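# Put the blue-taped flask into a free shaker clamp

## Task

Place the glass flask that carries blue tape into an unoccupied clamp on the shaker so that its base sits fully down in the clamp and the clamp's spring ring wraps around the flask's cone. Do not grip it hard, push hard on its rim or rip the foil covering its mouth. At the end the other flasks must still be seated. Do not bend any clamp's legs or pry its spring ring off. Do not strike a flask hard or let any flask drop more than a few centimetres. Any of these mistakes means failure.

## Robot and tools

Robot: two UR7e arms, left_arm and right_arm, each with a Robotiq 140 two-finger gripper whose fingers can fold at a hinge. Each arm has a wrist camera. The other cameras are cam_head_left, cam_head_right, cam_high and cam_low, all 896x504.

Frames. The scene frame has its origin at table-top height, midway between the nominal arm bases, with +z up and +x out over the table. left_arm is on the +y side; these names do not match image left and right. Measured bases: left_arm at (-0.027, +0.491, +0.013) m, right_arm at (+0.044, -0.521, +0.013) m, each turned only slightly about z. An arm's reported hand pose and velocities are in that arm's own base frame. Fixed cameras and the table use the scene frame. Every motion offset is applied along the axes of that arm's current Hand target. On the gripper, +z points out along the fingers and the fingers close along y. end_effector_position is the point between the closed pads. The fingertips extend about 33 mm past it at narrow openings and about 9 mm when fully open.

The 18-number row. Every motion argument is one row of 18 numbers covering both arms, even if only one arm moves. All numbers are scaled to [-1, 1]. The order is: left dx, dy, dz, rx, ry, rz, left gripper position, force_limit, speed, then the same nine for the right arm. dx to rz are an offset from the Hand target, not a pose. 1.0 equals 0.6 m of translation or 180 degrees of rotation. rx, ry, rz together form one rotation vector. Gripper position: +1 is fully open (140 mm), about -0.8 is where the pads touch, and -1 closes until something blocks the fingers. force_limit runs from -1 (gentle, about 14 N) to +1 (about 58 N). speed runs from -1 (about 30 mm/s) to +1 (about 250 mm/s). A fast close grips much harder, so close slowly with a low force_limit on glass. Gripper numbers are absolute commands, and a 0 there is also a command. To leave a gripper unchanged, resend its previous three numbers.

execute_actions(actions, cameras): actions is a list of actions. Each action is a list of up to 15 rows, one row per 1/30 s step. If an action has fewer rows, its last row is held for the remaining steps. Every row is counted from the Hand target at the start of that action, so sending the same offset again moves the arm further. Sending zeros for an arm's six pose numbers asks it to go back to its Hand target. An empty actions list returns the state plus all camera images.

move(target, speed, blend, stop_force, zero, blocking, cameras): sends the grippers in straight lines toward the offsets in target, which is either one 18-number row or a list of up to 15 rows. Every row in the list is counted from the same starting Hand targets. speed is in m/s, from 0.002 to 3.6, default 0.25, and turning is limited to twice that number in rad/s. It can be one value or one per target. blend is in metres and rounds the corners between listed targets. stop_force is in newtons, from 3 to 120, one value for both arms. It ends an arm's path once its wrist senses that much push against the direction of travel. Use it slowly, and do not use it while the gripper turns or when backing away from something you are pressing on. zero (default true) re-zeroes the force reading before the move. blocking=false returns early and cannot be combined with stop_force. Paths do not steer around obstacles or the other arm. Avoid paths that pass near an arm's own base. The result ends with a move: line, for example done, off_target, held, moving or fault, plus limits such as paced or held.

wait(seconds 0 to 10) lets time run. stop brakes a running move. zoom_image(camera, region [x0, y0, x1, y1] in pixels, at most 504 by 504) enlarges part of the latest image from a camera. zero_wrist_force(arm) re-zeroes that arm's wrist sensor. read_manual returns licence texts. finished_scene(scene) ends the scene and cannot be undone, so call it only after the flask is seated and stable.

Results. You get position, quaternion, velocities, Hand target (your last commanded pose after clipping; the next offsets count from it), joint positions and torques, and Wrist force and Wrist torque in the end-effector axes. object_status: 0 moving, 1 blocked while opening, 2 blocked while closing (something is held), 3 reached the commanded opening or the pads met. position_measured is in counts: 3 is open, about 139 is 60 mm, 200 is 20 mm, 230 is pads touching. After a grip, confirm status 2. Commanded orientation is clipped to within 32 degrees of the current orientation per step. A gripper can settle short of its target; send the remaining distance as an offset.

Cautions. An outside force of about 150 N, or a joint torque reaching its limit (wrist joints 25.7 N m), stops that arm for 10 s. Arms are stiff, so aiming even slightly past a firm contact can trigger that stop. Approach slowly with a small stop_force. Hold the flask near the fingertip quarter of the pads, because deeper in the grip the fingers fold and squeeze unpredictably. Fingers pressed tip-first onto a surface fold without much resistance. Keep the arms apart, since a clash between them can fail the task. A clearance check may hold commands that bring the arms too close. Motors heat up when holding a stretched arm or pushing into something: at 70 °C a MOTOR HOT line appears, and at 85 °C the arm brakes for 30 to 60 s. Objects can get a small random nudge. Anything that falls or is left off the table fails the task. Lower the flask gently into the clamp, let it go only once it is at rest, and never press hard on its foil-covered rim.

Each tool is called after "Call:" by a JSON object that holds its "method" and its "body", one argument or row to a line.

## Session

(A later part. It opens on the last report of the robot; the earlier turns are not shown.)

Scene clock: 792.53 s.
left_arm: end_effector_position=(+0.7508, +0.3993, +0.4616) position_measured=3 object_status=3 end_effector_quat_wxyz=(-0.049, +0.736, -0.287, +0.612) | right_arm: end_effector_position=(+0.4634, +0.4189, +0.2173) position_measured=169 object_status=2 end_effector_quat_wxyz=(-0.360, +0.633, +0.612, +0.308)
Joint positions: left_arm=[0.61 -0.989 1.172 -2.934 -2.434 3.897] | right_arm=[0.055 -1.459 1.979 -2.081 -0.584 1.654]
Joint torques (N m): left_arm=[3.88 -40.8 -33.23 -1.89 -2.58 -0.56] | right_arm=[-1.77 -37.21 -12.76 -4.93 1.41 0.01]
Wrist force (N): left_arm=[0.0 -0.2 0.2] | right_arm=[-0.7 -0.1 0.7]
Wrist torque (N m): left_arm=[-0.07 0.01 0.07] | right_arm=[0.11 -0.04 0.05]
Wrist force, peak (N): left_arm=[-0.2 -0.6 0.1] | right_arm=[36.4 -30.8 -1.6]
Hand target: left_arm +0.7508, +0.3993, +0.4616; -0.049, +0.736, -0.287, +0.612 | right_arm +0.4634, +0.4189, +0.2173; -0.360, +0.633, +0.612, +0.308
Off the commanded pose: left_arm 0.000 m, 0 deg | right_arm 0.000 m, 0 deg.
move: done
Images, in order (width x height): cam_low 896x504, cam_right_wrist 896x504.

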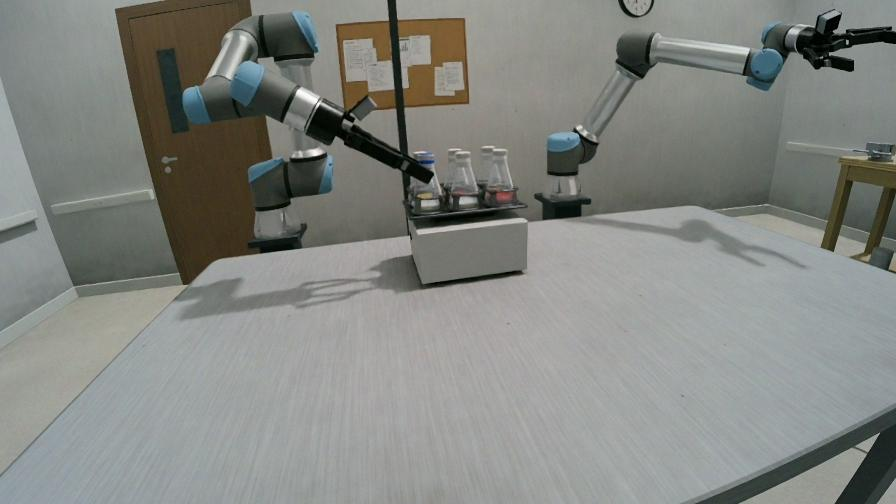

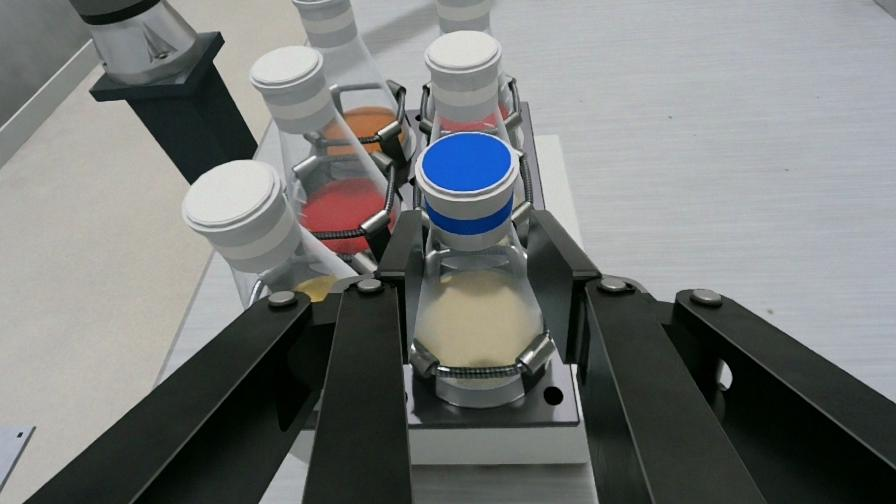

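Call:
{"method": "move", "body": {
  "target": [0,0,0,0,0,0,1,1,1,0.0037,0,0.0056,-0.0013,-0.022,0.0011,-1,-0.05,-1],
  "speed": 0.03
}}

Call:
{"method": "move", "body": {
  "target": [0,0,0,0,0,0,1,1,1,-0.0161,0.0013,0.0120,0,0,0,-1,-0.05,-1],
  "speed": 0.01,
  "stop_force": 12,
  "cameras": ["cam_right_wrist","cam_low"]
}}

Call:
{"method": "zoom_image", "body": {
  "camera": "cam_low",
  "region": [380, 110, 530, 220]
}}

Call:
{"method": "zoom_image", "body": {
  "camera": "cam_right_wrist",
  "region": [340, 150, 620, 420]
}}

Scene clock: 807.17 s.
left_arm: end_effector_position=(+0.7508, +0.3993, +0.4616) position_measured=3 object_status=3 end_effector_quat_wxyz=(-0.049, +0.736, -0.287, +0.612) | right_arm: end_effector_position=(+0.4634, +0.4230, +0.2174) position_measured=169 object_status=2 end_effector_quat_wxyz=(-0.338, +0.645, +0.623, +0.286) end_effector_velocity=(+0.000, +0.000, +0.001) end_effector_angular_velocity=(+0.005, +0.000, +0.001)
Joint positions: left_arm=[0.61 -0.989 1.172 -2.934 -2.434 3.897] | right_arm=[0.089 -1.463 1.944 -2.084 -0.654 1.711]
Joint velocities: left_arm=[within noise] | right_arm=[-0.001 0 0 0.001 0.005 -0.003]
Joint torques (N m): left_arm=[4.1 -40.57 -32.71 -1.98 -2.45 -0.41] | right_arm=[-6.5 -36.19 -16.05 -1.03 4.72 -1.82]
Wrist force (N): left_arm=[-0.2 -0.1 0.3] | right_arm=[-0.6 0.3 0.6]
Wrist torque (N m): left_arm=[-0.03 0.06 0.08] | right_arm=[0.15 0.00 -0.12]
Wrist force, peak (N): left_arm=[-0.3 -0.5 0.2] | right_arm=[-1.2 0.1 0.7]
Hand target: left_arm +0.7508, +0.3993, +0.4616; -0.049, +0.736, -0.287, +0.612 | right_arm +0.4634, +0.4230, +0.2173; -0.338, +0.645, +0.623, +0.286
Off the commanded pose: left_arm 0.000 m, 0 deg | right_arm 0.000 m, 0 deg.
move: done

Scene clock: 808.33 s.
left_arm: end_effector_position=(+0.7508, +0.3993, +0.4616) position_measured=3 object_status=3 end_effector_quat_wxyz=(-0.049, +0.736, -0.287, +0.612) | right_arm: end_effector_position=(+0.4633, +0.4230, +0.2168) position_measured=169 object_status=2 end_effector_quat_wxyz=(-0.338, +0.645, +0.623, +0.286)
Joint positions: left_arm=[0.61 -0.989 1.172 -2.934 -2.434 3.897] | right_arm=[0.089 -1.462 1.945 -2.086 -0.654 1.71]
Joint torques (N m): left_arm=[4.21 -39.98 -32.71 -1.71 -2.48 -0.69] | right_arm=[8.16 -32.46 -30.89 -3.17 -1.87 1.83]
Wrist force (N): left_arm=[-0.3 -0.2 0.3] | right_arm=[5.9 -2.4 -8.1]
Wrist torque (N m): left_arm=[-0.07 0.06 0.07] | right_arm=[0.28 -0.12 0.00]
Wrist force, peak (N): left_arm=[-0.1 -0.6 0.2] | right_arm=[12.7 -4.2 -14.9]
Hand target: left_arm +0.7508, +0.3993, +0.4616; -0.049, +0.736, -0.287, +0.612 | right_arm +0.4634, +0.4230, +0.2168; -0.338, +0.645, +0.623, +0.286 (not the last commanded pose)
Off the commanded pose: left_arm 0.000 m, 0 deg | right_arm 0.012 m, 0 deg.
move: contact (right_arm)
Images, in order (width x height): cam_low 896x504, cam_right_wrist 896x504.

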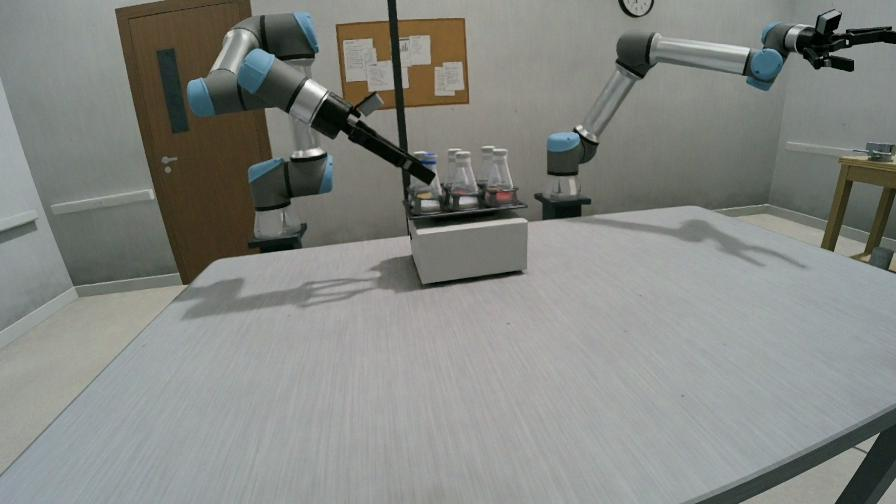

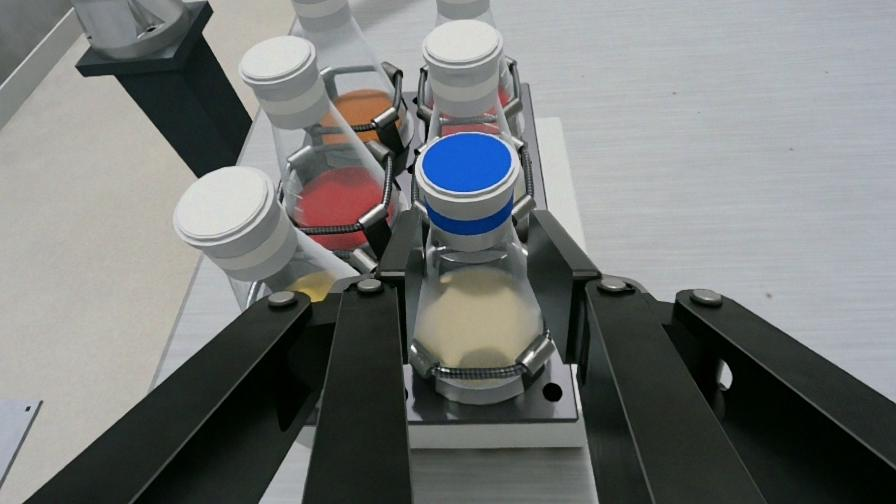

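Scaled by 3.360 from the camera's 896x504 image, which has a finer 1280x720 frame.

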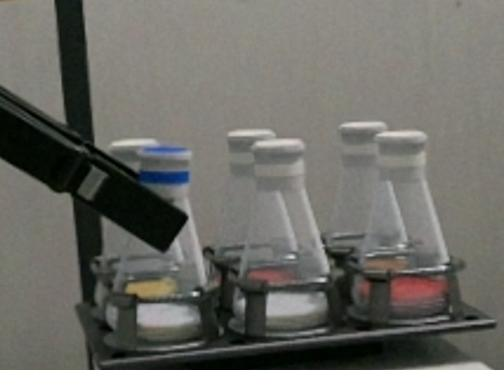

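Scaled by 1.800 from the camera's 896x504 image, which has a finer 1280x720 frame.

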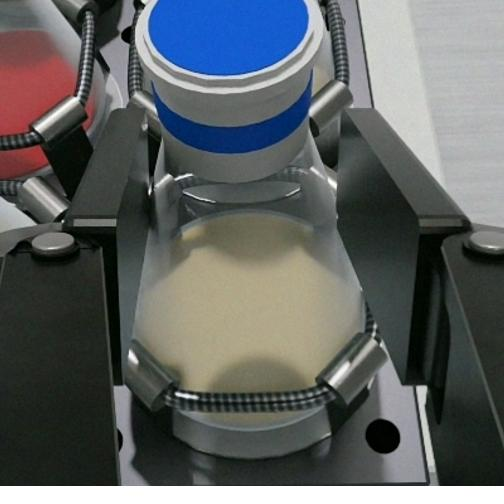

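Call:
{"method": "move", "body": {
  "target": [0,0,0,0,0,0,1,1,1,0,0,0,0,0,0,0.3,-1,-1],
  "cameras": ["cam_right_wrist","cam_low"]
}}

Call:
{"method": "zoom_image", "body": {
  "camera": "cam_low",
  "region": [380, 110, 530, 220]
}}

Call:
{"method": "zoom_image", "body": {
  "camera": "cam_right_wrist",
  "region": [340, 150, 620, 420]
}}

Scene clock: 816.40 s.
left_arm: end_effector_position=(+0.7508, +0.3993, +0.4616) position_measured=3 object_status=3 end_effector_quat_wxyz=(-0.049, +0.736, -0.287, +0.612) | right_arm: end_effector_position=(+0.4634, +0.4230, +0.2168) position_measured=91 object_status=0 end_effector_quat_wxyz=(-0.338, +0.645, +0.623, +0.286)
Joint positions: left_arm=[0.61 -0.989 1.172 -2.934 -2.434 3.897] | right_arm=[0.089 -1.462 1.945 -2.086 -0.654 1.71]
Joint torques (N m): left_arm=[4.88 -40.09 -33.15 -2.02 -2.47 -0.65] | right_arm=[1.27 -33.97 -30.35 -4.26 1.73 1.54]
Wrist force (N): left_arm=[-0.3 -0.3 0.0] | right_arm=[-0.1 0.5 0.2]
Wrist torque (N m): left_arm=[-0.07 0.07 0.08] | right_arm=[0.17 0.03 -0.08]
Wrist force, peak (N): left_arm=[-0.1 -0.5 0.5] | right_arm=[7.3 -2.0 -8.4]
Hand target: left_arm +0.7508, +0.3993, +0.4616; -0.049, +0.736, -0.287, +0.612 | right_arm +0.4634, +0.4230, +0.2168; -0.338, +0.645, +0.623, +0.286
Off the commanded pose: left_arm 0.000 m, 0 deg | right_arm 0.000 m, 0 deg.
move: done
Images, in order (width x height): cam_low 896x504, cam_right_wrist 896x504.

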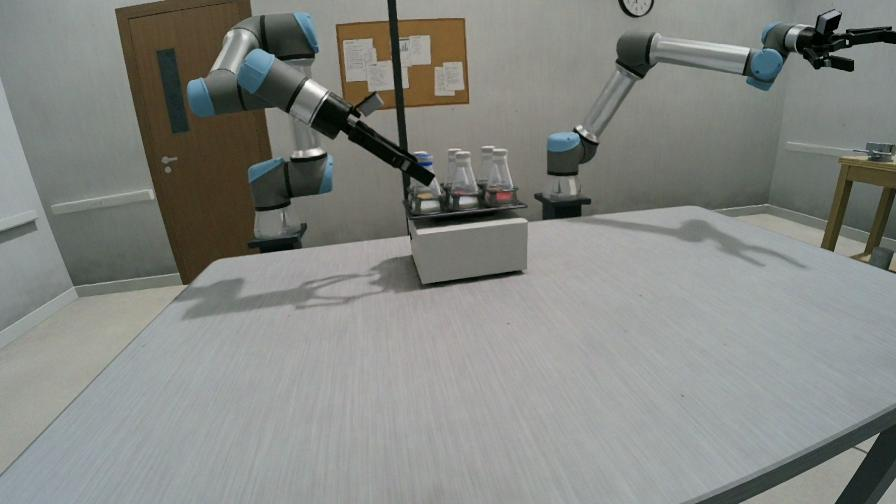

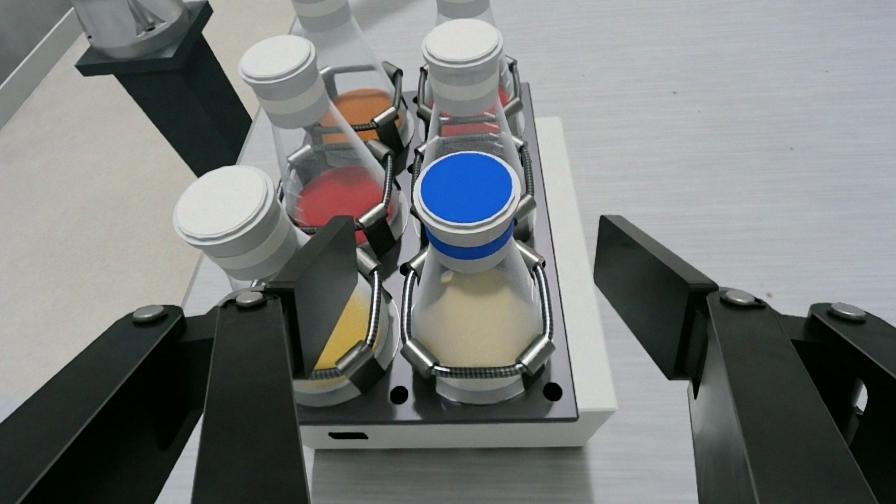

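Scaled by 3.360 from the camera's 896x504 image, which has a finer 1280x720 frame.

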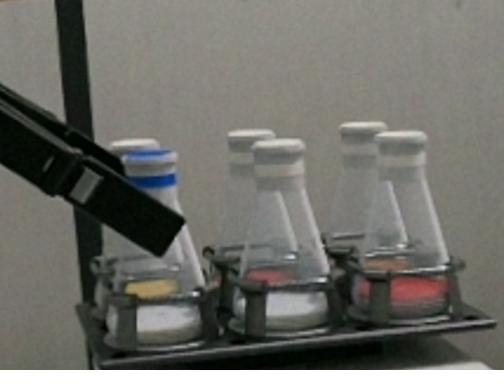

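Scaled by 1.800 from the camera's 896x504 image, which has a finer 1280x720 frame.

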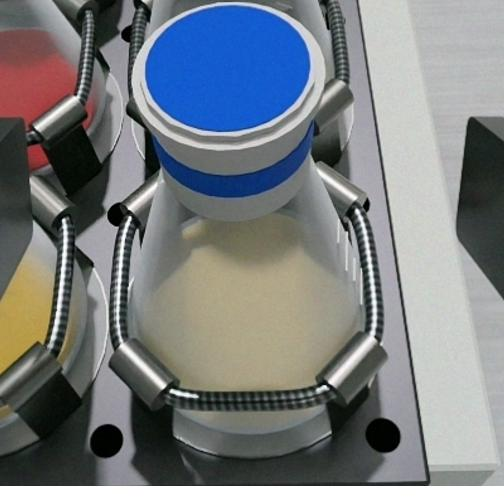

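Call:
{"method": "move", "body": {
  "target": [0,0,0,0,0,0,1,1,1,0,0,-0.15,0,0,0,0.3,-1,-1],
  "speed": 0.15,
  "cameras": ["cam_right_wrist","cam_low","cam_head_right","cam_high"]
}}

Call:
{"method": "zoom_image", "body": {
  "camera": "cam_low",
  "region": [400, 135, 480, 220]
}}

Call:
{"method": "zoom_image", "body": {
  "camera": "cam_right_wrist",
  "region": [300, 100, 650, 450]
}}

Call:
{"method": "zoom_image", "body": {
  "camera": "cam_head_right",
  "region": [410, 240, 530, 370]
}}

Scene clock: 840.40 s.
left_arm: end_effector_position=(+0.7508, +0.3993, +0.4616) position_measured=3 object_status=3 end_effector_quat_wxyz=(-0.049, +0.736, -0.287, +0.612) | right_arm: end_effector_position=(+0.4680, +0.3517, +0.2716) position_measured=91 object_status=3 end_effector_quat_wxyz=(-0.338, +0.645, +0.623, +0.286)
Joint positions: left_arm=[0.61 -0.989 1.172 -2.934 -2.434 3.897] | right_arm=[-0.058 -1.565 1.852 -1.699 -0.663 1.47]
Joint torques (N m): left_arm=[3.38 -39.62 -33.51 -1.91 -2.45 -0.71] | right_arm=[-3.12 -14.02 -14.78 -0.69 3.99 -0.07]
Wrist force (N): left_arm=[0.1 -0.4 -0.1] | right_arm=[0.0 0.3 0.4]
Wrist torque (N m): left_arm=[-0.09 0.00 0.07] | right_arm=[0.12 -0.03 -0.11]
Wrist force, peak (N): left_arm=[-0.1 -0.5 0.4] | right_arm=[0.0 0.4 2.2]
Hand target: left_arm +0.7508, +0.3993, +0.4616; -0.049, +0.736, -0.287, +0.612 | right_arm +0.4680, +0.3517, +0.2715; -0.338, +0.645, +0.623, +0.286
Off the commanded pose: left_arm 0.000 m, 0 deg | right_arm 0.000 m, 0 deg.
move: done
Images, in order (width x height): cam_head_right 896x504, cam_high 896x504, cam_low 896x504, cam_right_wrist 896x504.

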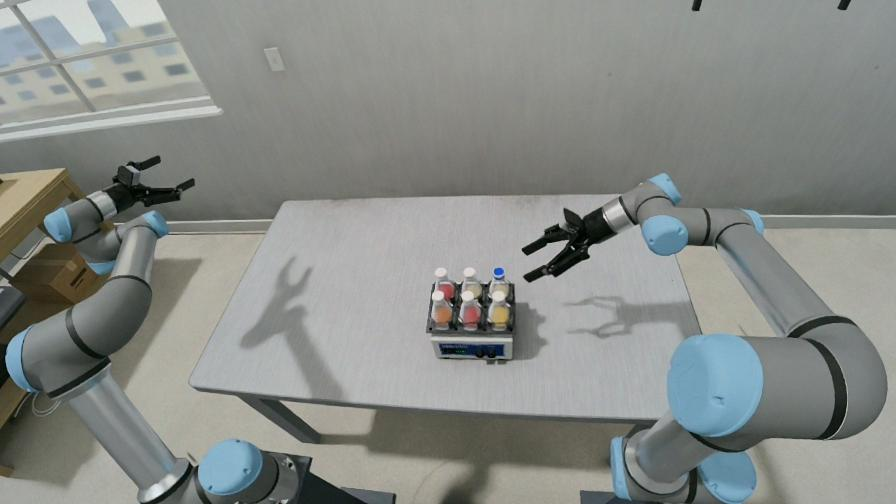

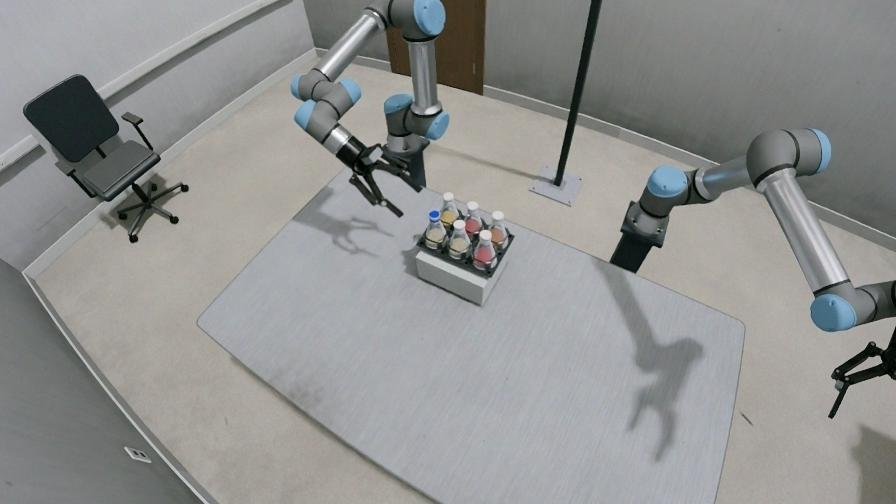

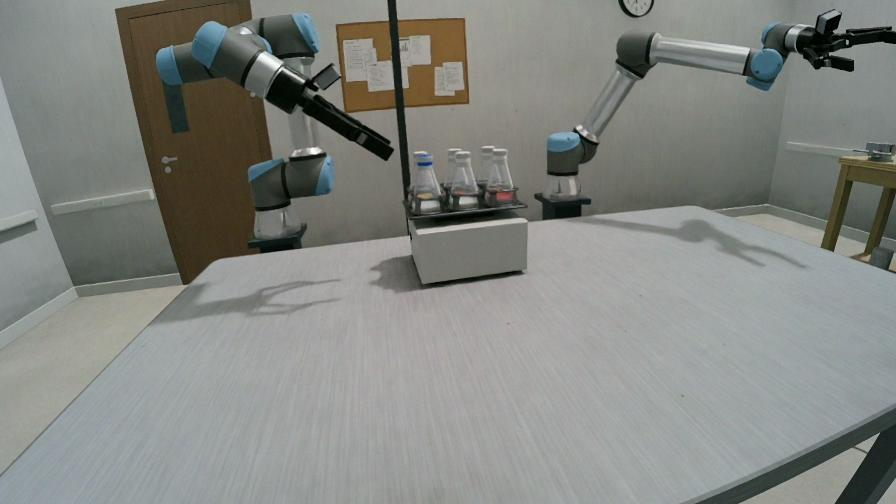

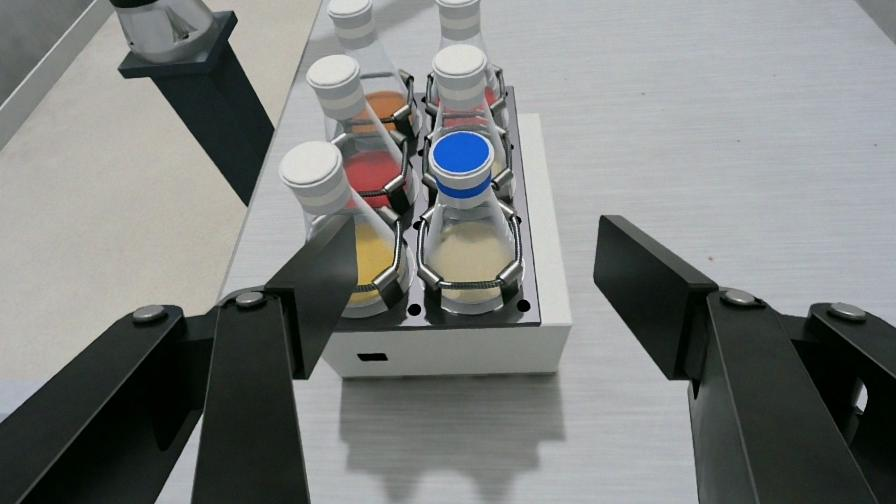

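Scaled by 5.929 from the camera's 896x504 image, which has a finer 1280x720 frame.

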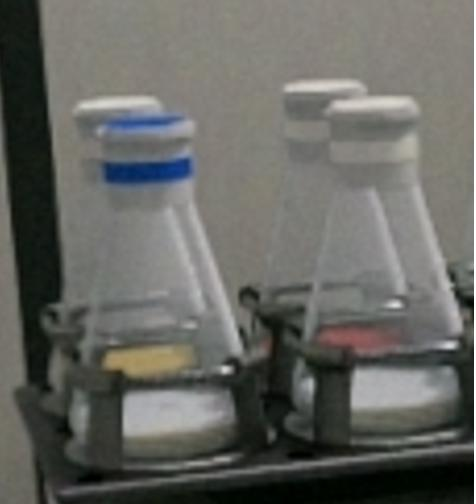

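Scaled by 1.440 from the camera's 896x504 image, which has a finer 1280x720 frame.

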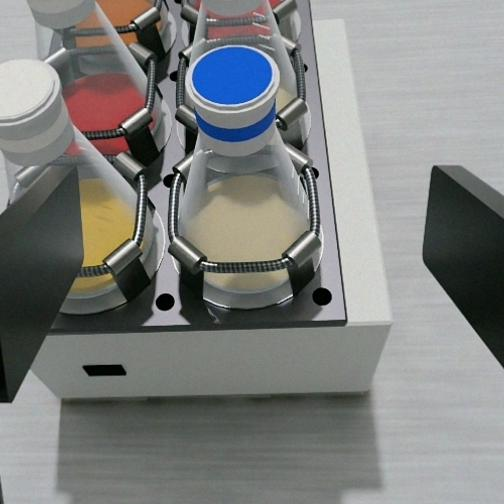

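Scaled by 3.877 from the camera's 896x504 image, which has a finer 1280x720 frame.

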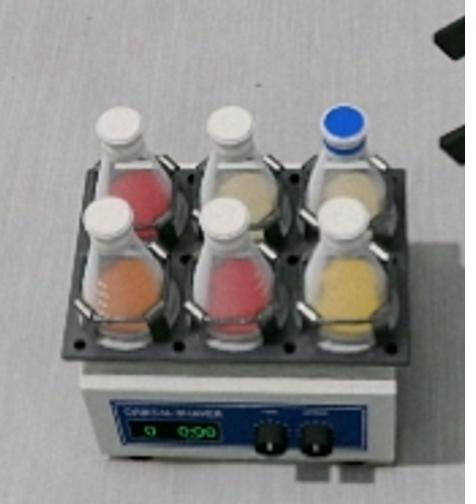

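Call:
{"method": "finished_scene", "body": {
  "scene": 1
}}

The scene is finished: the task was done.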